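# Pull two timbers from stopped rollers onto rack hooks

## Task

A powered roller feed is halted with two timber lengths lying side by side, nearly through, so that only their tail ends remain pinched by the rollers. Pressing the green button runs the feed, and it keeps running until the red button is pressed. Finish with each timber resting in both of the rack hooks next to the outfeed, neither timber lying on the other, and with the feed machine stopped.

## Robot and tools

Robots: three identical i2rt Big YAM arms, arm1, arm2 and arm3. Each has six joints, a two-finger gripper and a wrist camera that sits on top of the hand and looks toward the fingertips. Reach is about 1.0 m from the joint1 axis. Feet in the scene frame (metres, quaternion w,x,y,z), each foot facing along its own +x: arm1 at (-0.142, 0.806, 0.874), quat (0.746, -0.004, -0.004, -0.666); arm2 at (1.110, -0.719, 0.712), quat (0.623, -0.004, -0.007, 0.782); arm3 at (-0.225, -0.825, 0.863), quat (0.745, 0.004, -0.004, 0.667). Fixed cameras: cam_button, cam_end, cam_end2, cam_over, cam_side. Wrist cameras: arm1_cam_wrist, arm2_cam_wrist, arm3_cam_wrist. All images are 672x504.

Frame: one shared scene frame, origin on the floor, +z up. The reported hand point lies between the finger pads, roughly 1 cm short of the tips. The fingers point along the hand's +z; they open and close along its y. Printed hand positions get less accurate at long reach.

Joints (radians, absolute, tolerance for done in brackets): joint1_rad -2.879..2.879 (0.045), base yaw, positive is counter-clockwise seen from above, 0 aims along the foot's +x. joint2_rad 0..3.141 (0.14), shoulder, 0 points the upper arm backward, increasing lifts it up and forward. joint3_rad 0..3.019 (0.09), elbow, 0 folded, increasing opens. joint4_rad -1.692..1.57 (0.055), hand pitch, positive tilts fingers up. joint5_rad -1.57..1.57 (0.03), hand side swing, positive toward the arm's right. joint6_rad -2.094..2.094 (0.035), hand roll, positive clockwise viewed from behind. gripper_m 0..0.093 (0.003), fingertip gap in metres, about 50 to 64 N per pad.

Tool move: every argument except cameras is a robot name (arm1, arm2, arm3); each carries only that robot's share, and an omitted robot receives nothing new. Inside a robot's share: joints is an object of absolute joint targets keyed by the names above; target is a single list of seven numbers [x, y, z, qw, qx, qy, qz], an absolute hand pose in the scene frame in metres, reached by a straight path starting from the current hand_target; speed (0.002..0.5 m/s, default 0.25, rotation capped at twice that in rad/s) only with target; min_time_s (0.1..8 s) only beside joints, the shortest duration for that robot's joint moves. When target is given, joints may contain gripper_m alone. Example: {"arm2": {"target": [x, y, z, qw, qx, qy, qz], "speed": 0.2, "joints": {"gripper_m": 0.06}}}. cameras is a list of names, ["all"], or []; omitted means none during an action and all for a call with no action. A no-action move returns full state plus images and the current scene number. Unknown keys make a call invalid; out-of-range numbers get it refused, and after a refusal the remaining move, wait and finished_scene calls in that reply are skipped.

Behaviour: motions in one action start together; all hand paths in it finish at the same moment, paced by the slowest. A hand path lasts 0.5 to 10 s and stops short if longer; an action tops out at 15 s. Each step clips the commanded pose to within 100 mm and 20 degrees of the measured one, then uses damped IK, favouring position. Expect errors of a centimetre or more, lag, overshoot and speeds above the request near full stretch. Joint-space moves can swing the hand wide. Paths do not avoid objects or other arms.

Tool wait: seconds from 0 to 10, plus cameras; commands nothing new. Tool zoom_image: camera name and region [x0, y0, x1, y1] in pixels of that camera's latest image, at most 504 by 504. Tool finished_scene: scene number; ends the scene irreversibly, so call it last, alone, and only once the timbers sit in the hooks and the feed is off.

Results: a move line such as "move: arm1 done; arm2 time_out". joint_status and hand_status give outcomes: off_target (resting away, maybe still pushing); time_out (joint keeps a nearby target and pushes; send its reported position to relax it); not_followed, joint command not followed or pose unreachable (a safety check withheld targets; the arm may retry until given new ones). on_its_own lists uncommanded activity, with held at showing a target, not a reading. Robots under as last shown were not commanded. Joint velocities are in rad/s (gripper m/s); within noise means still. Joint torques are total drive output in N m, including gravity, offset and noisy; numbers 3 and 4 wrap at ±28.

Gripper readings: on a firm grip the reading is up to 0.005 m under the part's width, or up to 0.002 m over it. Closed empty reads 0.000 to 0.003. To grip firmly, command about 0.005 m below the width read at contact; to release, command well above the reading.

Cautions: never let arms press each other, including closing a gripper on another arm's fingers; the self-collision check can be late. Arms push on contact without stopping, so avoid shoving fixed things, and do not let timber fall or be flung from the area. Release parts only when they are still and supported. Long holding, stretching or pushing heats motors; MOTOR HOT appears at 85 °C and at 100 °C the arm drops with an OVER-TEMPERATURE FAULT, afterwards marked limit_stop_at_motor_heat (resend those targets). Objects may be nudged occasionally. A sensible order: inspect with cameras, press green briefly or pull the timbers, press red, lift each timber into both hooks separately.

Each tool is called after "Emit:" as name(argument=value, ...) on one line, values as JSON.

## Session

Emit:
move(arm1={"target":[-0.065,0.11,0.93,0,1,0,0],"joints":{"gripper_m":0.093}}, arm3={"target":[-0.065,-0.122,0.93,0,1,0,0],"joints":{"gripper_m":0.093}}, arm2={"target":[0.979,-0.372,0.93,0,0.783,-0.623,0],"joints":{"gripper_m":0}}, cameras=["all"])

Scene clock: 4.07 s.
Joint torques (N m): arm1=[1.08 -21.01 13.82 -0.34 -0.1 0.07] | arm2=[-3.19 -9.64 9.09 -0.25 -0.08 0.24] | arm3=[-1.14 -18.02 12.08 0.21 -0.07 -0.06]
Heat: arm1: hottest joint2_rad 23 °C; arm2: hottest joint3_rad 23 °C; arm3: hottest joint2_rad 23 °C.
move: arm1 off_target; arm2 done; arm3 off_target
Joint velocities: within noise
arm1.joint_positions: joint1_rad=-0.009 joint2_rad=+2.297 joint3_rad=+2.088 joint4_rad=-1.394 joint5_rad=+0.003 joint6_rad=+1.674 gripper_m=+0.09308
arm1.joint_status: all done
arm1.hand: x=-0.0712 y=+0.1208 z=+0.9234 quat_wxyz=(+0.010, -1.000, +0.000, +0.003) (m; scene frame)
arm1.hand_target: x=-0.0649 y=+0.1106 z=+0.9301 quat_wxyz=(+0.000, -1.000, +0.000, +0.000) (m; scene frame)
arm1.hand_status: off_target (0.014 m and 1.2 deg from the pose sent, 0.684 m and 66.6 deg at the start)
arm2.joint_positions: joint1_rad=+0.134 joint2_rad=+1.320 joint3_rad=+1.171 joint4_rad=-1.433 joint5_rad=-0.013 joint6_rad=+0.111 gripper_m=+0.00051
arm2.joint_status: all done
arm2.hand: x=+0.9765 y=-0.3756 z=+0.9220 quat_wxyz=(+0.002, +0.789, -0.614, +0.005) (m; scene frame)
arm2.hand_target: x=+0.9790 y=-0.3721 z=+0.9299 quat_wxyz=(+0.000, +0.783, -0.623, +0.000) (m; scene frame)
arm2.hand_status: done (0.009 m and 1.4 deg from the pose sent, 0.378 m and 71.2 deg at the start)
arm3.joint_positions: joint1_rad=-0.119 joint2_rad=+2.355 joint3_rad=+2.240 joint4_rad=-1.480 joint5_rad=-0.001 joint6_rad=-1.783 gripper_m=+0.09307
arm3.joint_status: all done
arm3.hand: x=-0.0626 y=-0.1337 z=+0.9301 quat_wxyz=(+0.006, +1.000, -0.009, -0.003) (m; scene frame)
arm3.hand_target: x=-0.0652 y=-0.1225 z=+0.9302 quat_wxyz=(-0.001, +1.000, +0.000, +0.000) (m; scene frame)
arm3.hand_status: off_target (0.012 m and 1.2 deg from the pose sent, 0.703 m and 78.0 deg at the start)
pictures: arm1_cam_wrist, arm2_cam_wrist, arm3_cam_wrist, cam_button, cam_end, cam_end2, cam_over, cam_side

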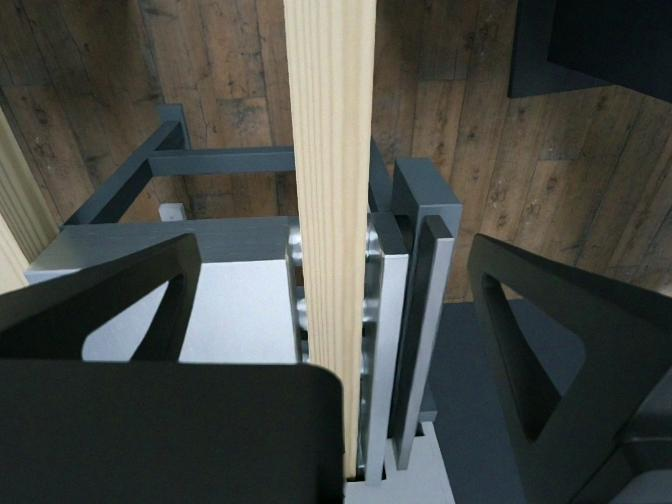

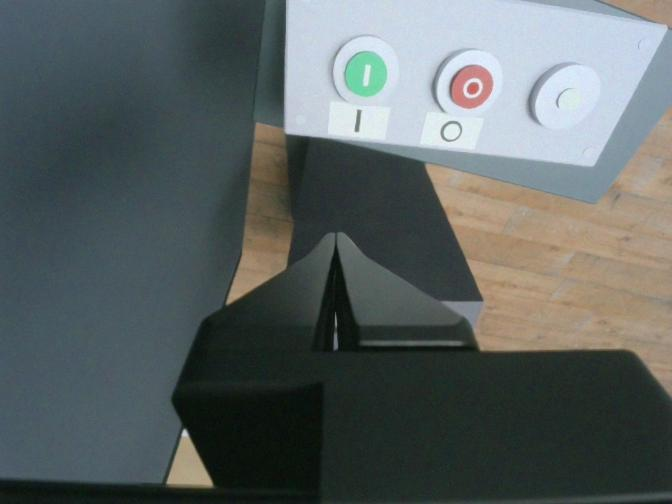

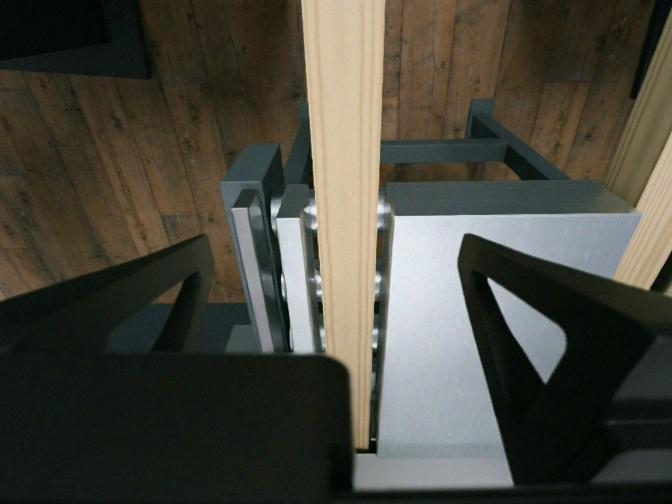

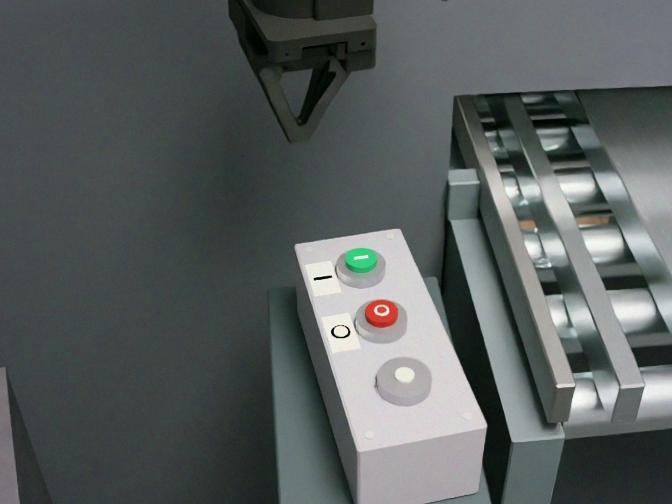

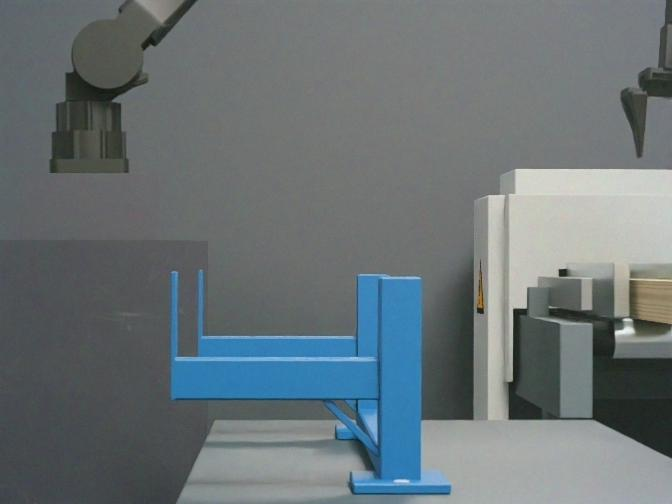

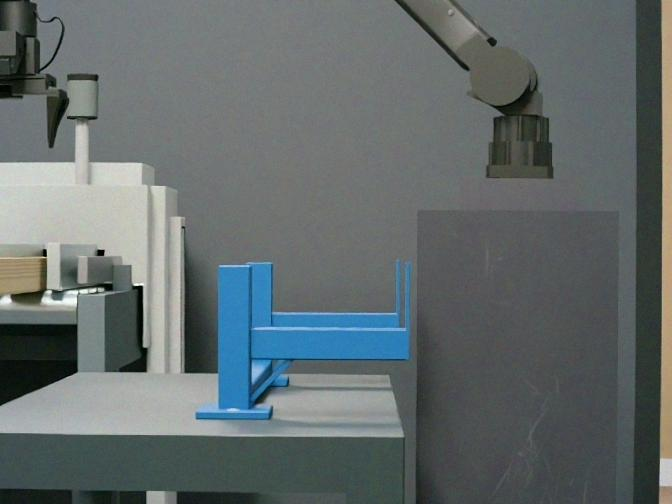

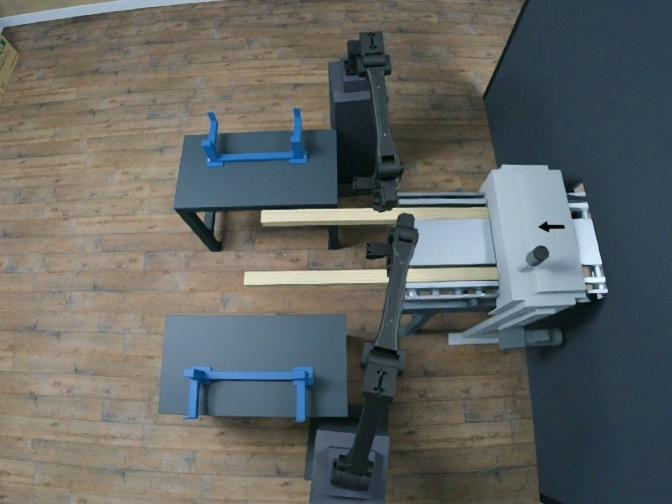

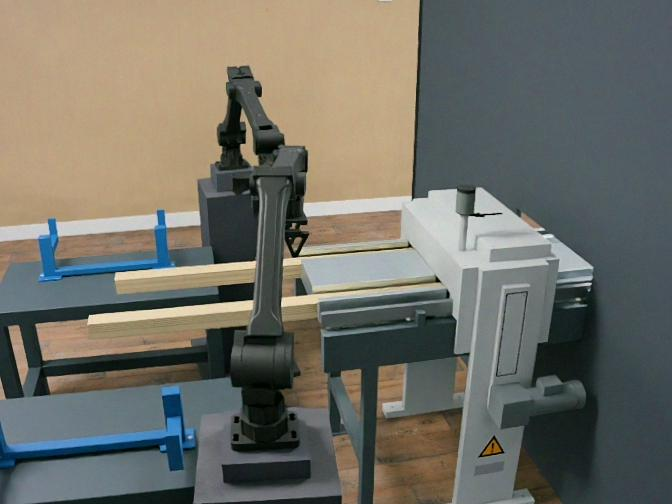

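Emit:
move(arm1={"target":[-0.03,0.121,0.746,0,1,0,0],"speed":0.15}, arm3={"target":[-0.063,-0.126,0.743,0,1,0,0],"speed":0.15}, arm2={"target":[0.979,-0.339,0.842,0,0.783,-0.623,0],"speed":0.15}, cameras=["arm1_cam_wrist","arm2_cam_wrist","arm3_cam_wrist","cam_button"])

Scene clock: 77.17 s.
Joint torques (N m): arm1=[1.32 -21.54 9.39 0.57 -0.1 0.04] | arm2=[-3.25 -10.4 7.02 0.61 -0.07 0.03] | arm3=[-1.55 -19.78 8.46 0.9 -0.07 -0.06]
Heat: arm1: hottest joint3_rad 28 °C; arm2: hottest joint3_rad 28 °C; arm3: hottest joint3_rad 33 °C.
move: arm1 done; arm2 done; arm3 off_target
Joint velocities: within noise
arm1.joint_positions: joint1_rad=+0.042 joint2_rad=+2.482 joint3_rad=+1.963 joint4_rad=-1.067 joint5_rad=+0.003 joint6_rad=+1.726 gripper_m=+0.09308
arm1.joint_status: not commanded
arm1.hand: x=-0.0361 y=+0.1227 z=+0.7533 quat_wxyz=(+0.002, -1.000, +0.000, +0.002) (m; scene frame)
arm1.hand_target: x=-0.0301 y=+0.1211 z=+0.7462 quat_wxyz=(+0.000, -1.000, +0.000, +0.000) (m; scene frame)
arm1.hand_status: done (0.010 m and 0.3 deg from the pose sent, 0.182 m and 1.2 deg at the start)
arm2.joint_positions: joint1_rad=+0.110 joint2_rad=+1.450 joint3_rad=+1.093 joint4_rad=-1.218 joint5_rad=-0.013 joint6_rad=+0.107 gripper_m=+0.00051
arm2.joint_status: not commanded
arm2.hand: x=+0.9752 y=-0.3419 z=+0.8459 quat_wxyz=(+0.000, +0.783, -0.622, +0.002) (m; scene frame)
arm2.hand_target: x=+0.9789 y=-0.3391 z=+0.8421 quat_wxyz=(+0.000, +0.783, -0.623, +0.000) (m; scene frame)
arm2.hand_status: done (0.006 m and 0.2 deg from the pose sent, 0.088 m and 1.4 deg at the start)
arm3.joint_positions: joint1_rad=-0.119 joint2_rad=+2.532 joint3_rad=+2.096 joint4_rad=-1.146 joint5_rad=-0.001 joint6_rad=-1.788 gripper_m=+0.09307
arm3.joint_status: not commanded
arm3.hand: x=-0.0615 y=-0.1278 z=+0.7537 quat_wxyz=(-0.001, +1.000, -0.006, -0.001) (m; scene frame)
arm3.hand_target: x=-0.0631 y=-0.1263 z=+0.7430 quat_wxyz=(+0.000, +1.000, +0.000, +0.000) (m; scene frame)
arm3.hand_status: off_target (0.011 m and 0.8 deg from the pose sent, 0.187 m and 1.2 deg at the start)
pictures: arm1_cam_wrist, arm2_cam_wrist, arm3_cam_wrist, cam_button

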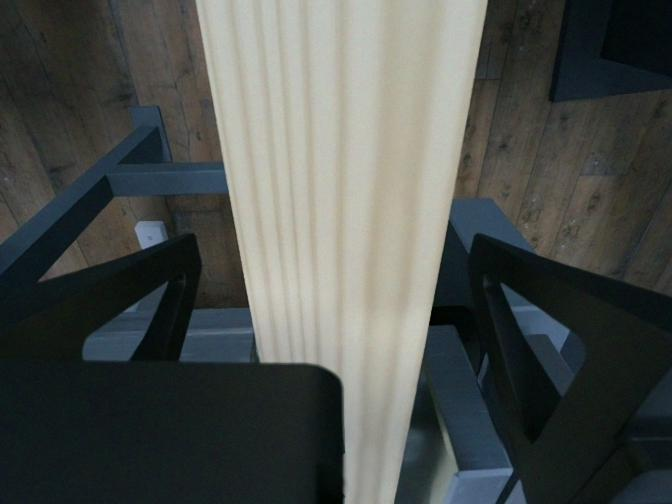

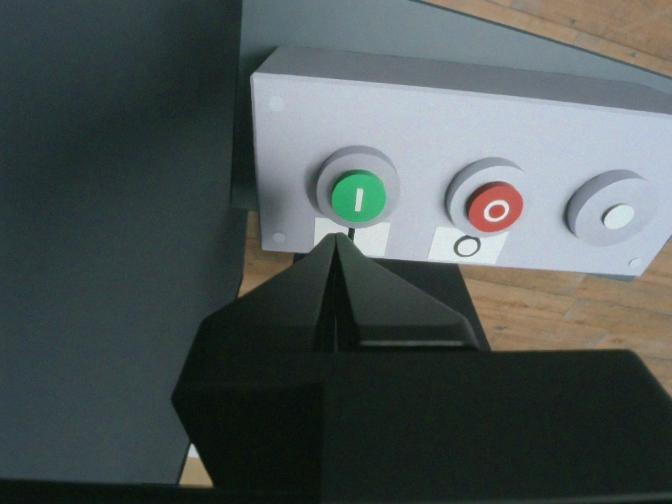

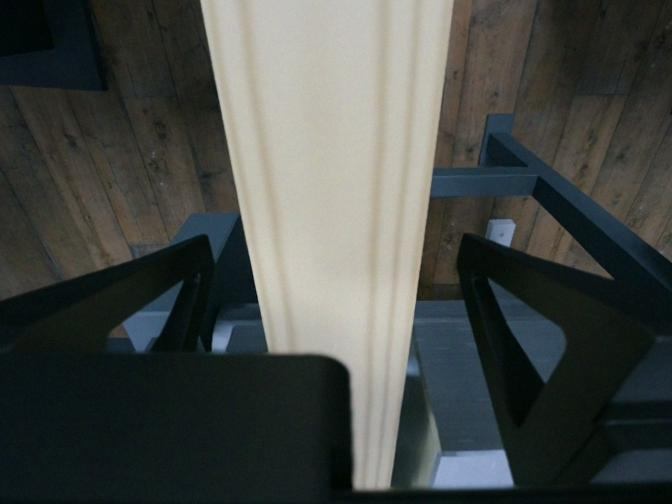

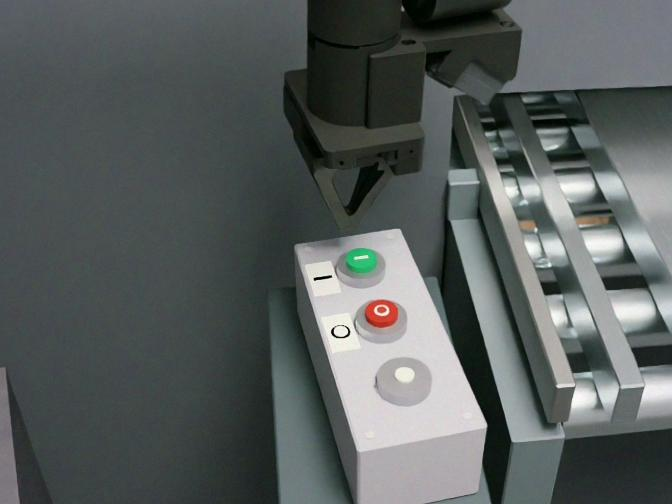

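Emit:
move(arm1={"joints":{"gripper_m":0.035}}, arm3={"joints":{"gripper_m":0.03}})

Emit:
move(arm2={"target":[0.986,-0.332,0.799,0,0.783,-0.623,0],"speed":0.1}, cameras=["cam_button"])

Emit:
move(arm1={"target":[-0.08,0.119,0.752,0,1,0,0],"speed":0.03}, arm3={"target":[-0.113,-0.124,0.75,0,1,0,0],"speed":0.03}, arm2={"target":[0.986,-0.332,0.87,0,0.783,-0.623,0],"speed":0.15})

Emit:
move(arm1={"target":[-0.16,0.113,0.775,0,1,0,0],"speed":0.03}, arm3={"target":[-0.193,-0.118,0.772,0,1,0,0],"speed":0.03}, arm2={"target":[1.0395,-0.323,0.865,0,0.783,-0.623,0],"speed":0.15}, cameras=["cam_over","cam_side","cam_button","cam_end","cam_end2"])

Scene clock: 105.63 s.
Joint torques (N m): arm1=[0.97 -21.54 9.55 0.66 -0.12 0.11] | arm2=[-3.31 -10.4 7.01 0.59 -0.07 0.03] | arm3=[-1.49 -19.02 8.35 0.9 -0.09 0]
Heat: arm1: hottest joint2_rad 33 °C; arm2: hottest joint3_rad 28 °C; arm3: hottest joint3_rad 33 °C.
move: arm1 off_target; arm3 off_target
Joint velocities: within noise
arm1.joint_positions: joint1_rad=+0.042 joint2_rad=+2.482 joint3_rad=+1.961 joint4_rad=-1.069 joint5_rad=+0.003 joint6_rad=+1.721 gripper_m=+0.04906
arm1.joint_status: gripper_m off_target (ended at +0.04909, target +0.03500)
arm1.hand: x=-0.0364 y=+0.1236 z=+0.7528 quat_wxyz=(+0.003, -1.000, -0.002, +0.003) (m; scene frame)
arm1.hand_target: x=-0.0301 y=+0.1212 z=+0.7461 quat_wxyz=(+0.000, -1.000, +0.000, +0.000) (m; scene frame)
arm1.hand_status: not commanded
arm2: as last shown
arm3.joint_positions: joint1_rad=-0.119 joint2_rad=+2.532 joint3_rad=+2.096 joint4_rad=-1.145 joint5_rad=+0.000 joint6_rad=-1.793 gripper_m=+0.05086
arm3.joint_status: gripper_m off_target (ended at +0.05089, target +0.03000)
arm3.hand: x=-0.0614 y=-0.1276 z=+0.7537 quat_wxyz=(-0.001, +1.000, -0.004, -0.001) (m; scene frame)
arm3.hand_target: x=-0.0631 y=-0.1263 z=+0.7430 quat_wxyz=(+0.000, +1.000, +0.000, +0.000) (m; scene frame)
arm3.hand_status: not commanded
pictures: none

Scene clock: 107.20 s.
Joint torques (N m): arm1=[5.07 -22.24 9.59 0.59 -0.6 0.53] | arm2=[-3.49 -8.82 5.71 1.11 0.06 0.02] | arm3=[-5.07 -19.66 8.34 0.83 0.23 -0.41]
Heat: arm1: hottest joint2_rad 33 °C; arm2: hottest joint3_rad 28 °C; arm3: hottest joint3_rad 33 °C.
move: arm2 off_target
Joint velocities: within noise
arm1.joint_positions: joint1_rad=-0.001 joint2_rad=+2.489 joint3_rad=+1.960 joint4_rad=-1.067 joint5_rad=+0.017 joint6_rad=+1.672 gripper_m=+0.04906
arm1.joint_status: not commanded
arm1.hand: x=-0.0683 y=+0.1212 z=+0.7479 quat_wxyz=(+0.005, -1.000, -0.005, +0.009) (m; scene frame)
arm1.hand_target: x=-0.0300 y=+0.1212 z=+0.7460 quat_wxyz=(+0.000, -1.000, +0.000, +0.000) (m; scene frame)
arm1.hand_status: not commanded
arm2.joint_positions: joint1_rad=+0.092 joint2_rad=+1.484 joint3_rad=+1.050 joint4_rad=-1.115 joint5_rad=-0.017 joint6_rad=+0.087 gripper_m=+0.00051
arm2.joint_status: not commanded
arm2.hand: x=+0.9793 y=-0.3319 z=+0.8180 quat_wxyz=(-0.006, +0.783, -0.621, -0.010) (m; scene frame)
arm2.hand_target: x=+0.9860 y=-0.3328 z=+0.7997 quat_wxyz=(+0.000, +0.783, -0.623, +0.000) (m; scene frame)
arm2.hand_status: off_target (0.020 m and 1.4 deg from the pose sent, 0.049 m and 0.2 deg at the start)
arm3.joint_positions: joint1_rad=-0.077 joint2_rad=+2.539 joint3_rad=+2.096 joint4_rad=-1.144 joint5_rad=-0.010 joint6_rad=-1.754 gripper_m=+0.05083
arm3.joint_status: not commanded
arm3.hand: x=-0.0932 y=-0.1224 z=+0.7488 quat_wxyz=(+0.001, +1.000, -0.002, -0.006) (m; scene frame)
arm3.hand_target: x=-0.0630 y=-0.1262 z=+0.7431 quat_wxyz=(+0.000, +1.000, +0.000, +0.000) (m; scene frame)
arm3.hand_status: not commanded
pictures: cam_button

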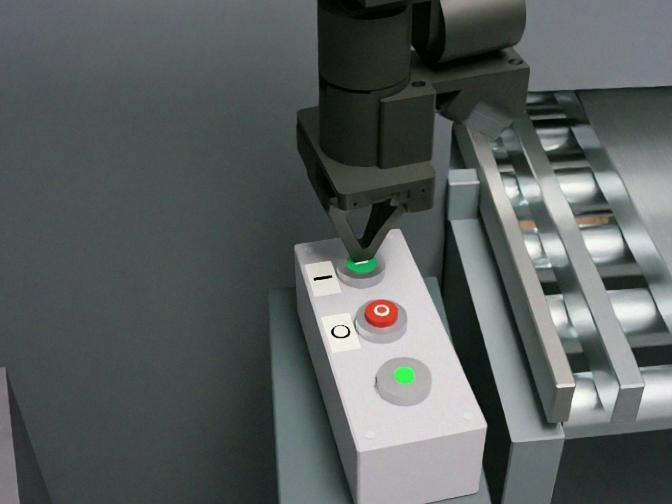

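Scene clock: 109.80 s.
Joint torques (N m): arm1=[0.67 -27.81 9.51 -0.84 0.22 -0.27] | arm2=[-3.31 -11.87 11.4 -0.32 0.07 0.03] | arm3=[-1.96 -26.29 8.38 -0.53 -0.48 0.55]
Heat: arm1: hottest joint2_rad 32 °C; arm2: hottest joint3_rad 28 °C; arm3: hottest joint3_rad 33 °C.
move: arm1 off_target; arm2 off_target; arm3 off_target
Joint velocities: within noise
arm1.joint_positions: joint1_rad=-0.026 joint2_rad=+2.546 joint3_rad=+1.926 joint4_rad=-1.031 joint5_rad=-0.004 joint6_rad=+1.693 gripper_m=+0.04876
arm1.joint_status: not commanded
arm1.hand: x=-0.0835 y=+0.1428 z=+0.6988 quat_wxyz=(+0.035, -0.999, +0.017, +0.002) (m; scene frame)
arm1.hand_target: x=-0.0800 y=+0.1202 z=+0.7508 quat_wxyz=(+0.000, -1.000, +0.000, +0.001) (m; scene frame)
arm1.hand_status: off_target (0.058 m and 4.4 deg from the pose sent, 0.012 m and 1.4 deg at the start)
arm2.joint_positions: joint1_rad=+0.087 joint2_rad=+1.453 joint3_rad=+1.092 joint4_rad=-1.271 joint5_rad=-0.016 joint6_rad=+0.084 gripper_m=+0.00051
arm2.joint_status: not commanded
arm2.hand: x=+0.9874 y=-0.3520 z=+0.8446 quat_wxyz=(+0.017, +0.782, -0.622, +0.024) (m; scene frame)
arm2.hand_target: x=+0.9864 y=-0.3333 z=+0.8700 quat_wxyz=(+0.000, +0.782, -0.623, +0.000) (m; scene frame)
arm2.hand_status: off_target (0.032 m and 3.4 deg from the pose sent, 0.053 m and 1.4 deg at the start)
arm3.joint_positions: joint1_rad=-0.046 joint2_rad=+2.601 joint3_rad=+2.033 joint4_rad=-1.090 joint5_rad=+0.008 joint6_rad=-1.780 gripper_m=+0.05078
arm3.joint_status: not commanded
arm3.hand: x=-0.1167 y=-0.1496 z=+0.6859 quat_wxyz=(+0.038, +0.999, +0.027, -0.003) (m; scene frame)
arm3.hand_target: x=-0.1131 y=-0.1255 z=+0.7482 quat_wxyz=(+0.000, +1.000, +0.001, -0.001) (m; scene frame)
arm3.hand_status: off_target (0.069 m and 5.3 deg from the pose sent, 0.020 m and 0.7 deg at the start)
pictures: none

Scene clock: 113.30 s.
Joint torques (N m): arm1=[-0.15 -29.86 10.95 -1.5 0.3 -0.36] | arm2=[-3.25 -11.93 10.04 0.17 0.02 0.02] | arm3=[-1.49 -28.28 9.42 -0.51 -0.39 0.09]
Heat: arm1: hottest joint2_rad 33 °C; arm2: hottest joint3_rad 28 °C; arm3: hottest joint3_rad 33 °C.
move: arm1 off_target; arm2 off_target; arm3 off_target
Joint velocities: within noise
arm1.joint_positions: joint1_rad=-0.133 joint2_rad=+2.546 joint3_rad=+1.917 joint4_rad=-1.055 joint5_rad=-0.004 joint6_rad=+1.588 gripper_m=+0.04876
arm1.joint_status: not commanded
arm1.hand: x=-0.1547 y=+0.1501 z=+0.6968 quat_wxyz=(+0.051, -0.999, +0.019, -0.003) (m; scene frame)
arm1.hand_target: x=-0.1598 y=+0.1159 z=+0.7729 quat_wxyz=(+0.000, -1.000, +0.000, +0.001) (m; scene frame)
arm1.hand_status: off_target (0.087 m and 6.2 deg from the pose sent, 0.112 m and 4.4 deg at the start)
arm2.joint_positions: joint1_rad=-0.047 joint2_rad=+1.452 joint3_rad=+1.092 joint4_rad=-1.271 joint5_rad=-0.015 joint6_rad=-0.049 gripper_m=+0.00051
arm2.joint_status: not commanded
arm2.hand: x=+1.0380 y=-0.3390 z=+0.8458 quat_wxyz=(+0.019, +0.782, -0.622, +0.021) (m; scene frame)
arm2.hand_target: x=+1.0397 y=-0.3238 z=+0.8651 quat_wxyz=(+0.000, +0.783, -0.623, +0.000) (m; scene frame)
arm2.hand_status: off_target (0.025 m and 3.2 deg from the pose sent, 0.063 m and 3.4 deg at the start)
arm3.joint_positions: joint1_rad=+0.062 joint2_rad=+2.587 joint3_rad=+1.984 joint4_rad=-1.105 joint5_rad=+0.006 joint6_rad=-1.622 gripper_m=+0.05078
arm3.joint_status: not commanded
arm3.hand: x=-0.1911 y=-0.1634 z=+0.6808 quat_wxyz=(+0.062, +0.998, +0.001, +0.000) (m; scene frame)
arm3.hand_target: x=-0.1931 y=-0.1230 z=+0.7679 quat_wxyz=(+0.000, +1.000, +0.000, +0.000) (m; scene frame)
arm3.hand_status: off_target (0.102 m and 7.2 deg from the pose sent, 0.119 m and 5.3 deg at the start; pose on its path clipped on 34 of 105 steps)
pictures: cam_button, cam_end, cam_end2, cam_over, cam_side

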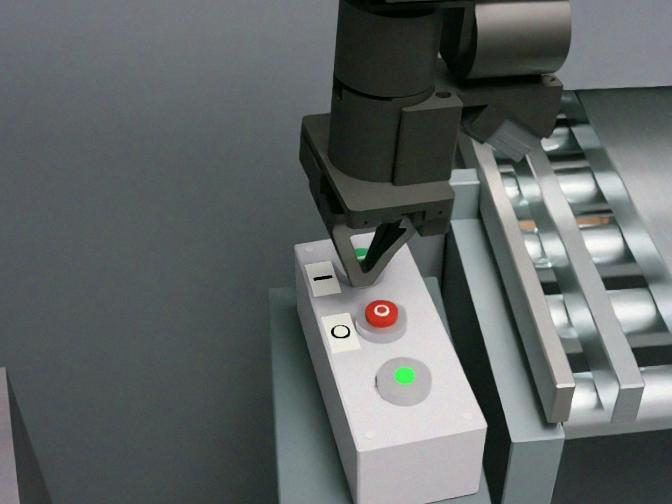

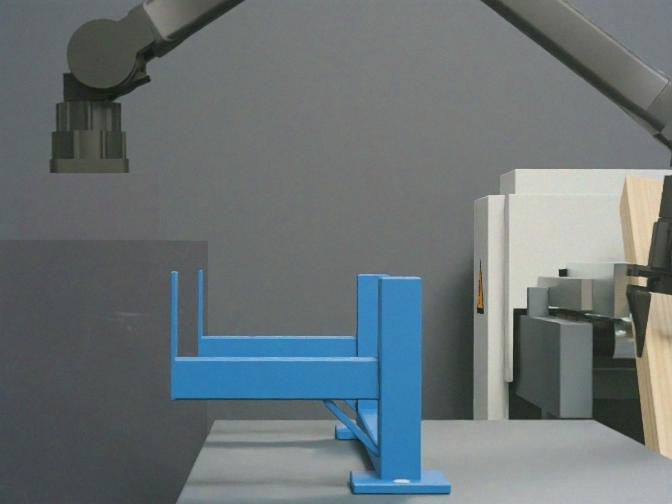

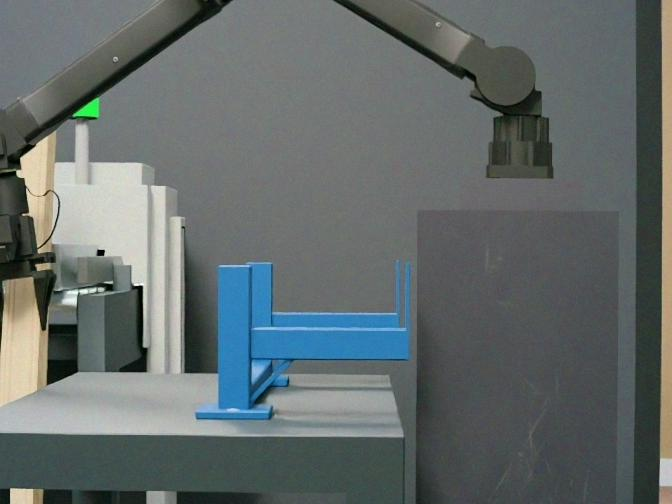

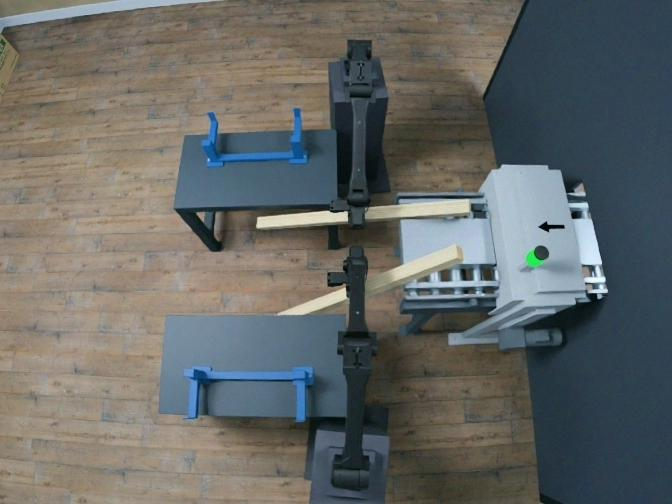

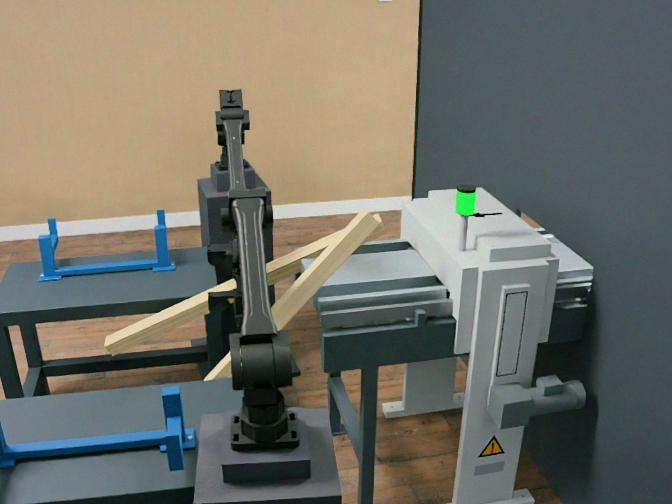

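Emit:
move(arm1={"target":[-0.16,0.14,1.08,0.05,0.998,0,0],"speed":0.15}, arm3={"target":[-0.193,-0.15,1.10,-0.06,0.998,0,0],"speed":0.15}, arm2={"target":[1.0405,-0.322,0.798,0,0.783,-0.623,0],"speed":0.15}, cameras=["cam_over","cam_side","cam_button","cam_end","cam_end2"])

Scene clock: 131.33 s.
Joint torques (N m): arm1=[0.5 -27.11 16.43 -0.79 0.03 0.04] | arm2=[-3.25 -8.59 5.67 1.24 -0.01 0.02] | arm3=[-1.79 -23.53 14.3 -1.14 -0.42 -0.43]
Heat: arm1: hottest joint2_rad 36 °C; arm2: hottest joint3_rad 30 °C; arm3: hottest joint2_rad 34 °C.
move: arm1 off_target; arm2 off_target; arm3 off_target
Joint velocities: within noise
arm1.joint_positions: joint1_rad=-0.141 joint2_rad=+2.083 joint3_rad=+1.677 joint4_rad=-1.243 joint5_rad=-0.001 joint6_rad=+1.541 gripper_m=+0.04875
arm1.joint_status: not commanded
arm1.hand: x=-0.1588 y=+0.2087 z=+0.9099 quat_wxyz=(+0.033, -0.999, -0.001, -0.002) (m; scene frame)
arm1.hand_target: x=-0.1593 y=+0.1789 z=+1.0013 quat_wxyz=(-0.050, -0.999, +0.000, +0.000) (m; scene frame)
arm1.hand_status: off_target (0.183 m and 9.5 deg from the pose sent, 0.383 m and 11.8 deg at the start; pose on its path clipped on 109 of 113 steps)
arm2.joint_positions: joint1_rad=-0.047 joint2_rad=+1.477 joint3_rad=+1.040 joint4_rad=-1.115 joint5_rad=-0.015 joint6_rad=-0.050 gripper_m=+0.00051
arm2.joint_status: not commanded
arm2.hand: x=+1.0353 y=-0.3217 z=+0.8175 quat_wxyz=(-0.007, +0.783, -0.622, -0.008) (m; scene frame)
arm2.hand_target: x=+1.0405 y=-0.3229 z=+0.7986 quat_wxyz=(+0.000, +0.783, -0.623, +0.000) (m; scene frame)
arm2.hand_status: off_target (0.020 m and 1.2 deg from the pose sent, 0.051 m and 3.2 deg at the start)
arm3.joint_positions: joint1_rad=+0.062 joint2_rad=+2.066 joint3_rad=+1.633 joint4_rad=-1.168 joint5_rad=+0.005 joint6_rad=-1.575 gripper_m=+0.05077
arm3.joint_status: not commanded
arm3.hand: x=-0.1940 y=-0.2253 z=+0.8933 quat_wxyz=(+0.009, +1.000, -0.022, +0.002) (m; scene frame)
arm3.hand_target: x=-0.1939 y=-0.1981 z=+0.9850 quat_wxyz=(-0.061, +0.998, +0.000, +0.002) (m; scene frame)
arm3.hand_status: off_target (0.220 m and 8.3 deg from the pose sent, 0.420 m and 14.1 deg at the start; pose on its path clipped on 112 of 113 steps)
pictures: cam_button, cam_end, cam_end2, cam_over, cam_side

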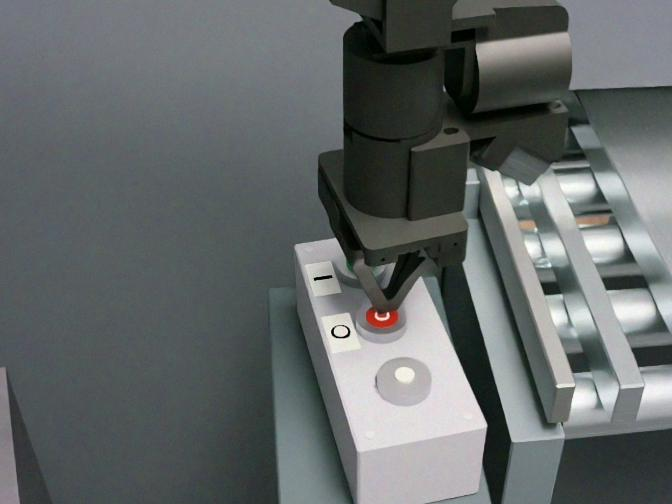

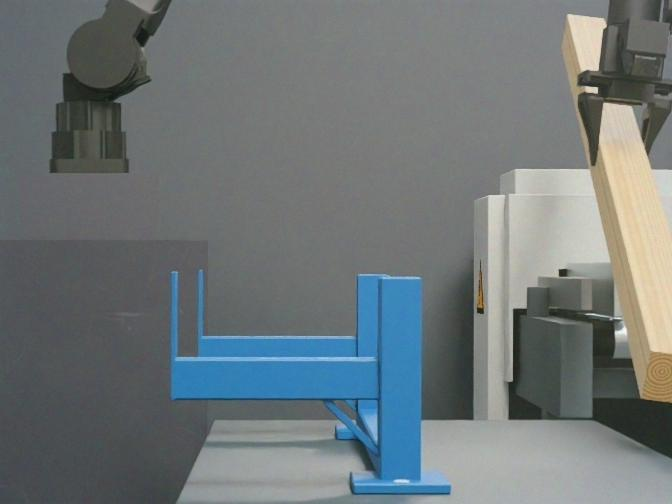

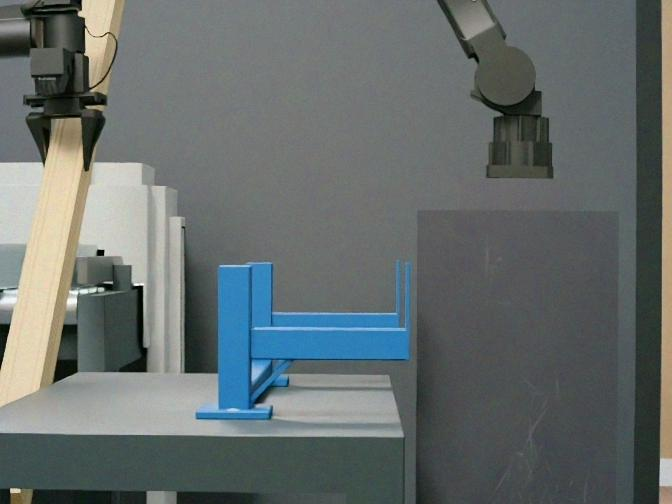

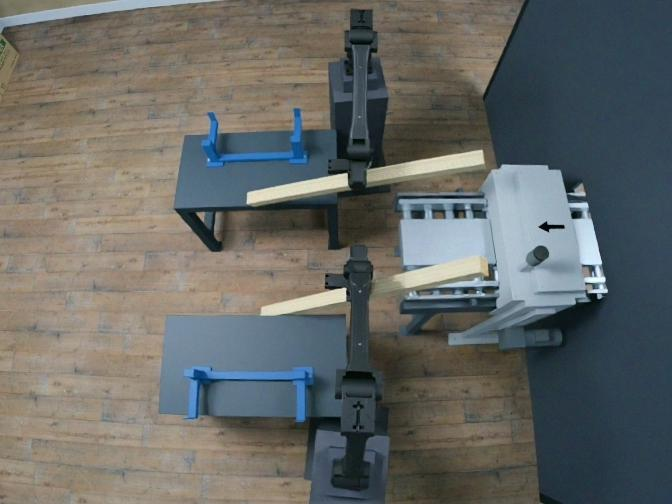

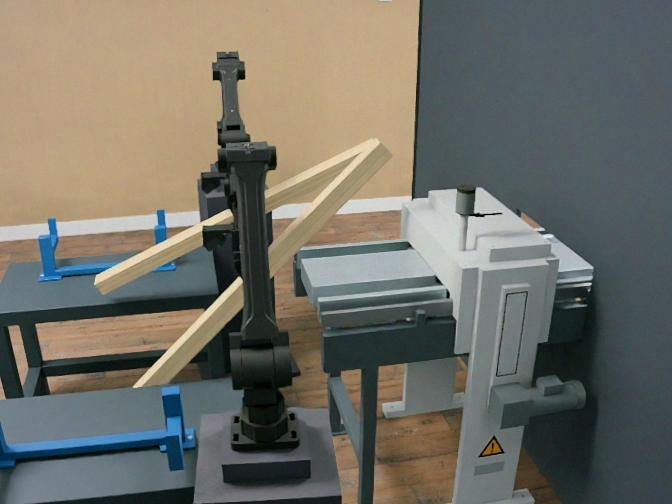

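Emit:
move(arm1={"target":[-0.165,0.19,1.08,0.05,0.973,0,-0.225],"speed":0.15}, arm3={"target":[-0.20,-0.20,1.08,-0.06,0.949,0,-0.309],"speed":0.15}, arm2={"target":[1.0405,-0.322,0.90,0,0.783,-0.623,0],"speed":0.15}, cameras=["cam_over","cam_side","cam_end","cam_end2"])

Scene clock: 148.27 s.
Joint torques (N m): arm1=[1.2 -25.82 17.72 -1.01 1.29 0.05] | arm2=[-3.31 -11.69 11.71 -0.32 0.03 0.03] | arm3=[-2.37 -22.71 15.02 -0.8 -1.96 -0.07]
Heat: arm1: hottest joint2_rad 35 °C; arm2: hottest joint3_rad 29 °C; arm3: hottest joint3_rad 39 °C.
move: arm1 off_target; arm2 off_target; arm3 off_target
Joint velocities: within noise
arm1.joint_positions: joint1_rad=-0.033 joint2_rad=+2.005 joint3_rad=+1.677 joint4_rad=-1.362 joint5_rad=+0.433 joint6_rad=+1.638 gripper_m=+0.04875
arm1.joint_status: not commanded
arm1.hand: x=-0.1690 y=+0.2267 z=+0.9727 quat_wxyz=(+0.036, -0.975, -0.018, +0.218) (m; scene frame)
arm1.hand_target: x=-0.1662 y=+0.2033 z=+1.0656 quat_wxyz=(-0.050, -0.973, +0.001, +0.224) (m; scene frame)
arm1.hand_status: off_target (0.113 m and 10.2 deg from the pose sent, 0.171 m and 28.0 deg at the start; pose on its path clipped on 61 of 86 steps)
arm2.joint_positions: joint1_rad=-0.050 joint2_rad=+1.428 joint3_rad=+1.143 joint4_rad=-1.351 joint5_rad=-0.015 joint6_rad=-0.053 gripper_m=+0.00051
arm2.joint_status: not commanded
arm2.hand: x=+1.0392 y=-0.3406 z=+0.8734 quat_wxyz=(+0.021, +0.782, -0.622, +0.023) (m; scene frame)
arm2.hand_target: x=+1.0408 y=-0.3234 z=+0.8999 quat_wxyz=(+0.000, +0.782, -0.623, +0.000) (m; scene frame)
arm2.hand_status: off_target (0.032 m and 3.5 deg from the pose sent, 0.083 m and 1.3 deg at the start)
arm3.joint_positions: joint1_rad=-0.090 joint2_rad=+2.034 joint3_rad=+1.633 joint4_rad=-1.361 joint5_rad=-0.596 joint6_rad=-1.773 gripper_m=+0.05076
arm3.joint_status: not commanded
arm3.hand: x=-0.2083 y=-0.2558 z=+0.9455 quat_wxyz=(+0.025, +0.952, -0.025, -0.304) (m; scene frame)
arm3.hand_target: x=-0.2040 y=-0.2271 z=+1.0366 quat_wxyz=(-0.060, +0.949, +0.001, -0.308) (m; scene frame)
arm3.hand_status: off_target (0.146 m and 10.2 deg from the pose sent, 0.189 m and 37.2 deg at the start; pose on its path clipped on 81 of 86 steps)
pictures: cam_end, cam_end2, cam_over, cam_side

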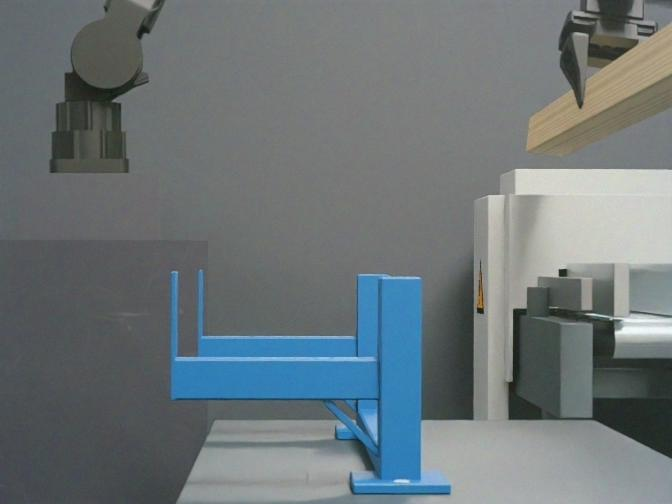

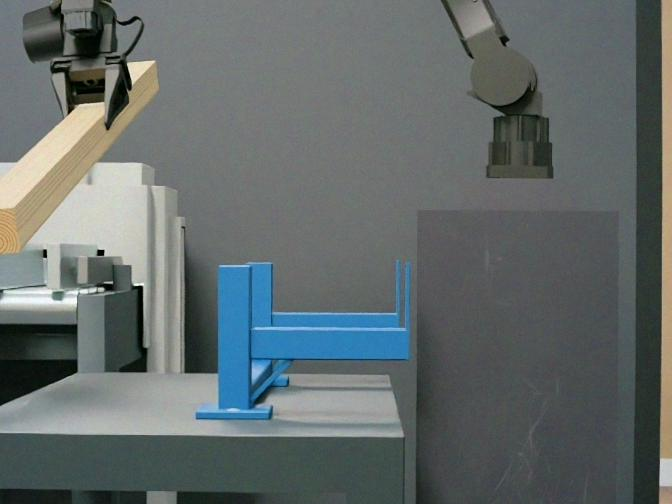

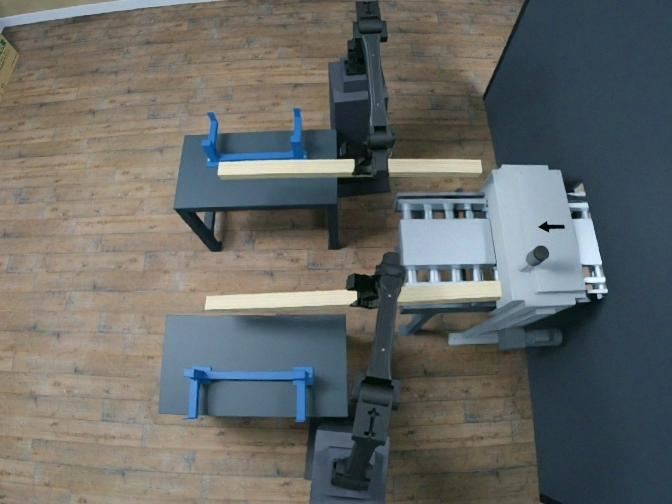

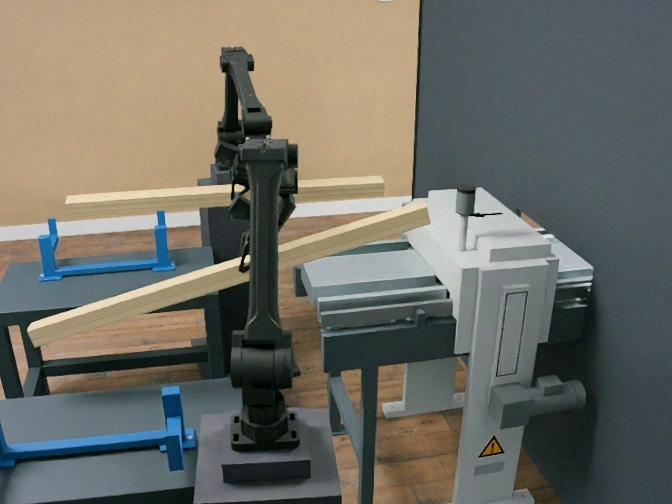

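Emit:
move(arm1={"target":[-0.54,0.553,1.05,0.04,0.970,0,-0.242],"speed":0.18}, arm3={"target":[-0.40,-0.36,1.06,-0.06,0.899,0,-0.438],"speed":0.15}, cameras=["cam_over","cam_side","cam_end","cam_end2"])

Scene clock: 171.87 s.
Joint torques (N m): arm1=[0.44 -14.51 14.57 2.32 0.54 -0.05] | arm2=[-3.31 -11.69 11.71 -0.34 0.03 0.03] | arm3=[-1.55 -16.67 10.74 1.42 -2.3 0.1]
Heat: arm1: hottest joint2_rad 38 °C; arm2: hottest joint3_rad 32 °C; arm3: hottest joint3_rad 44 °C.
move: arm1 off_target; arm3 off_target
Joint velocities: within noise
arm1.joint_positions: joint1_rad=-1.025 joint2_rad=+1.407 joint3_rad=+0.968 joint4_rad=-0.847 joint5_rad=+0.227 joint6_rad=+0.609 gripper_m=+0.04875
arm1.joint_status: not commanded
arm1.hand: x=-0.5152 y=+0.5690 z=+0.9954 quat_wxyz=(+0.001, -0.984, -0.007, +0.180) (m; scene frame)
arm1.hand_target: x=-0.5370 y=+0.5552 z=+1.0506 quat_wxyz=(-0.040, -0.970, +0.001, +0.242) (m; scene frame)
arm1.hand_status: off_target (0.062 m and 8.7 deg from the pose sent, 0.500 m and 9.4 deg at the start)
arm2: as last shown
arm3.joint_positions: joint1_rad=+0.193 joint2_rad=+1.614 joint3_rad=+1.107 joint4_rad=-0.947 joint5_rad=-0.837 joint6_rad=-1.368 gripper_m=+0.05076
arm3.joint_status: not commanded
arm3.hand: x=-0.3912 y=-0.3768 z=+0.9992 quat_wxyz=(+0.000, +0.912, -0.029, -0.409) (m; scene frame)
arm3.hand_target: x=-0.3994 y=-0.3637 z=+1.0588 quat_wxyz=(-0.059, +0.898, +0.002, -0.437) (m; scene frame)
arm3.hand_status: off_target (0.064 m and 8.4 deg from the pose sent, 0.246 m and 19.3 deg at the start)
pictures: cam_end, cam_end2, cam_over, cam_side

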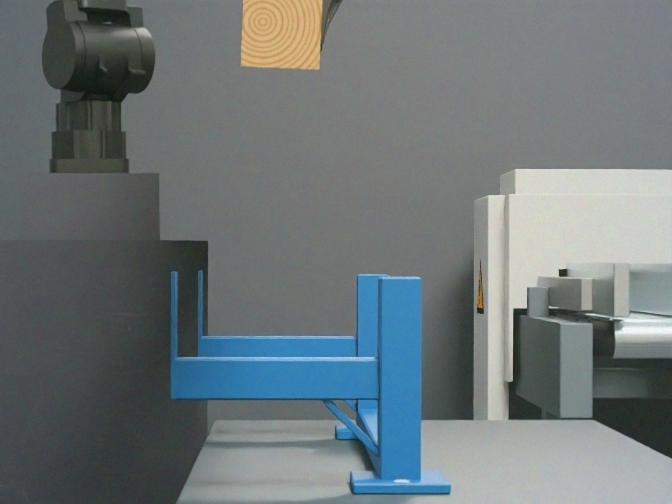

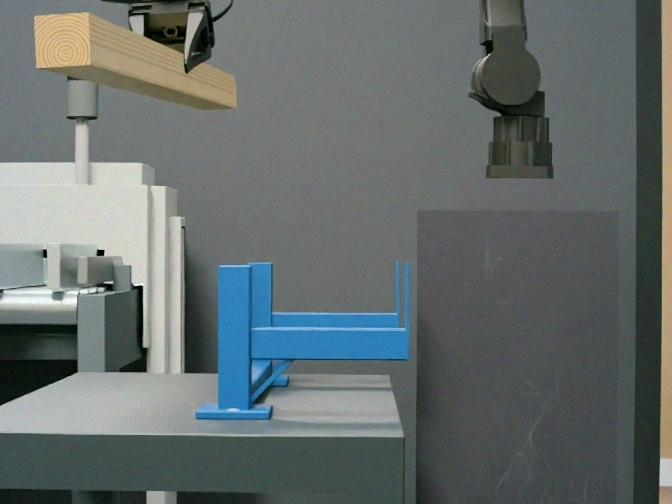

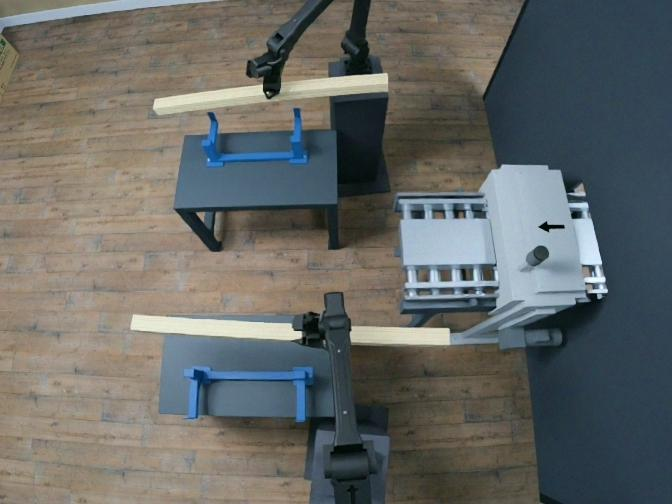

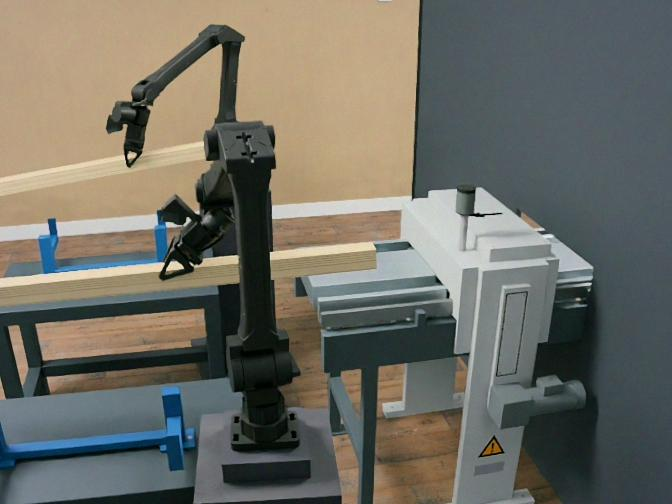

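Emit:
move(arm1={"target":[-0.59,0.555,0.92,0.04,0.951,0,-0.309],"speed":0.15}, arm3={"target":[-0.612,-0.52,0.94,-0.05,0.883,0.025,-0.469],"speed":0.15}, cameras=["cam_over","cam_side","cam_end","cam_end2"])

Scene clock: 203.93 s.
Joint torques (N m): arm1=[-0.38 -15.15 11.22 3.06 0.76 -0.06] | arm2=[-3.31 -11.69 11.7 -0.32 0.03 0.03] | arm3=[-1.79 -11.93 9.36 4.01 -1.48 0.13]
Heat: arm1: hottest joint3_rad 37 °C; arm2: hottest joint3_rad 35 °C; arm3: hottest joint3_rad 40 °C.
move: arm1 off_target; arm3 off_target
Joint velocities: within noise
arm1.joint_positions: joint1_rad=-1.066 joint2_rad=+1.646 joint3_rad=+0.803 joint4_rad=-0.296 joint5_rad=+0.271 joint6_rad=+0.529 gripper_m=+0.04875
arm1.joint_status: not commanded
arm1.hand: x=-0.5546 y=+0.5709 z=+0.8740 quat_wxyz=(-0.010, -0.968, -0.013, +0.249) (m; scene frame)
arm1.hand_target: x=-0.5873 y=+0.5567 z=+0.9212 quat_wxyz=(-0.039, -0.950, +0.001, +0.309) (m; scene frame)
arm1.hand_status: off_target (0.060 m and 8.1 deg from the pose sent, 0.107 m and 16.0 deg at the start)
arm2: as last shown
arm3.joint_positions: joint1_rad=+0.798 joint2_rad=+1.581 joint3_rad=+0.632 joint4_rad=+0.007 joint5_rad=-0.619 joint6_rad=-0.665 gripper_m=+0.05076
arm3.joint_status: not commanded
arm3.hand: x=-0.5835 y=-0.5464 z=+0.8893 quat_wxyz=(-0.005, +0.911, -0.003, -0.413) (m; scene frame)
arm3.hand_target: x=-0.6091 y=-0.5230 z=+0.9408 quat_wxyz=(-0.049, +0.882, +0.026, -0.467) (m; scene frame)
arm3.hand_status: off_target (0.064 m and 9.4 deg from the pose sent, 0.270 m and 11.3 deg at the start)
pictures: cam_end, cam_end2, cam_over, cam_side

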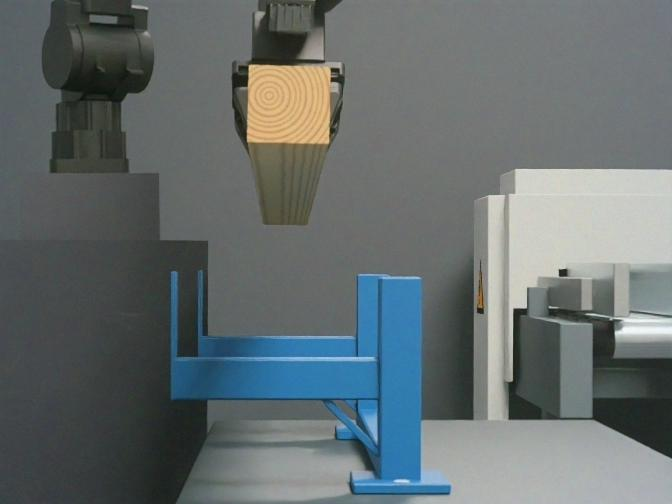

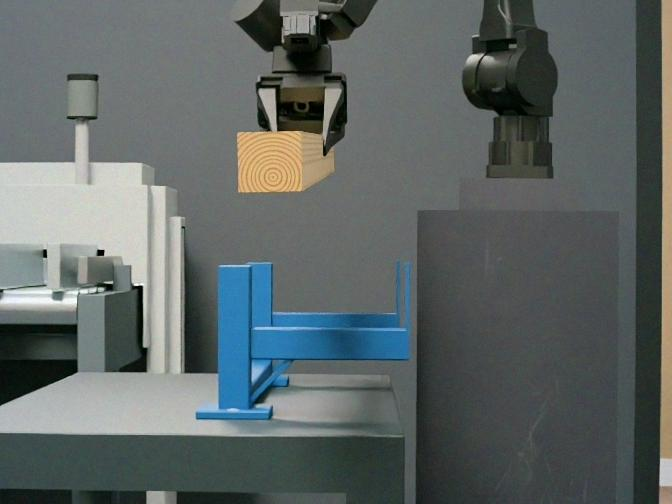

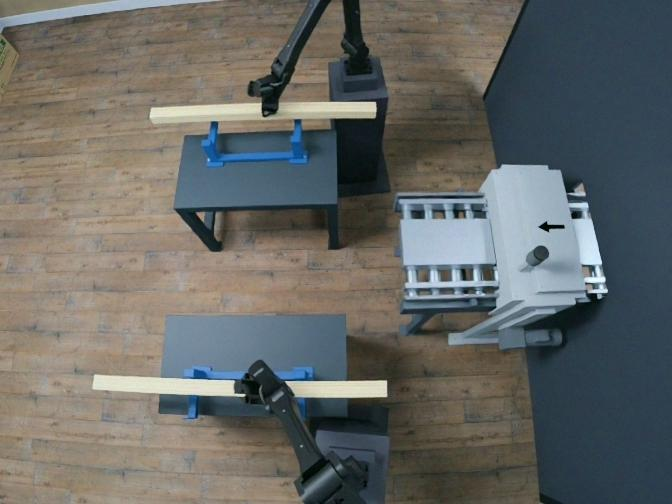

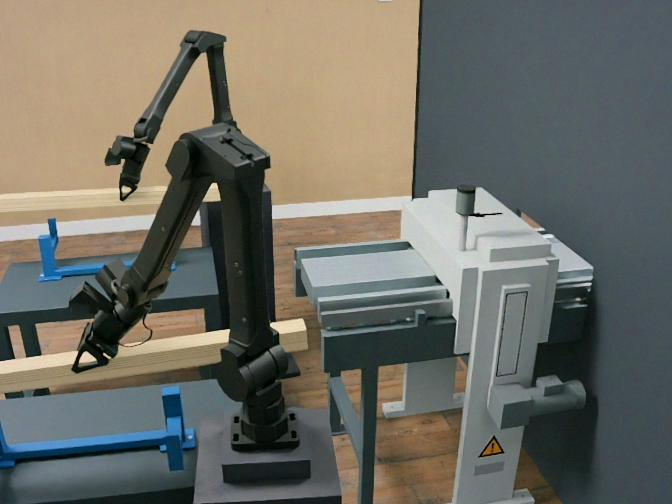

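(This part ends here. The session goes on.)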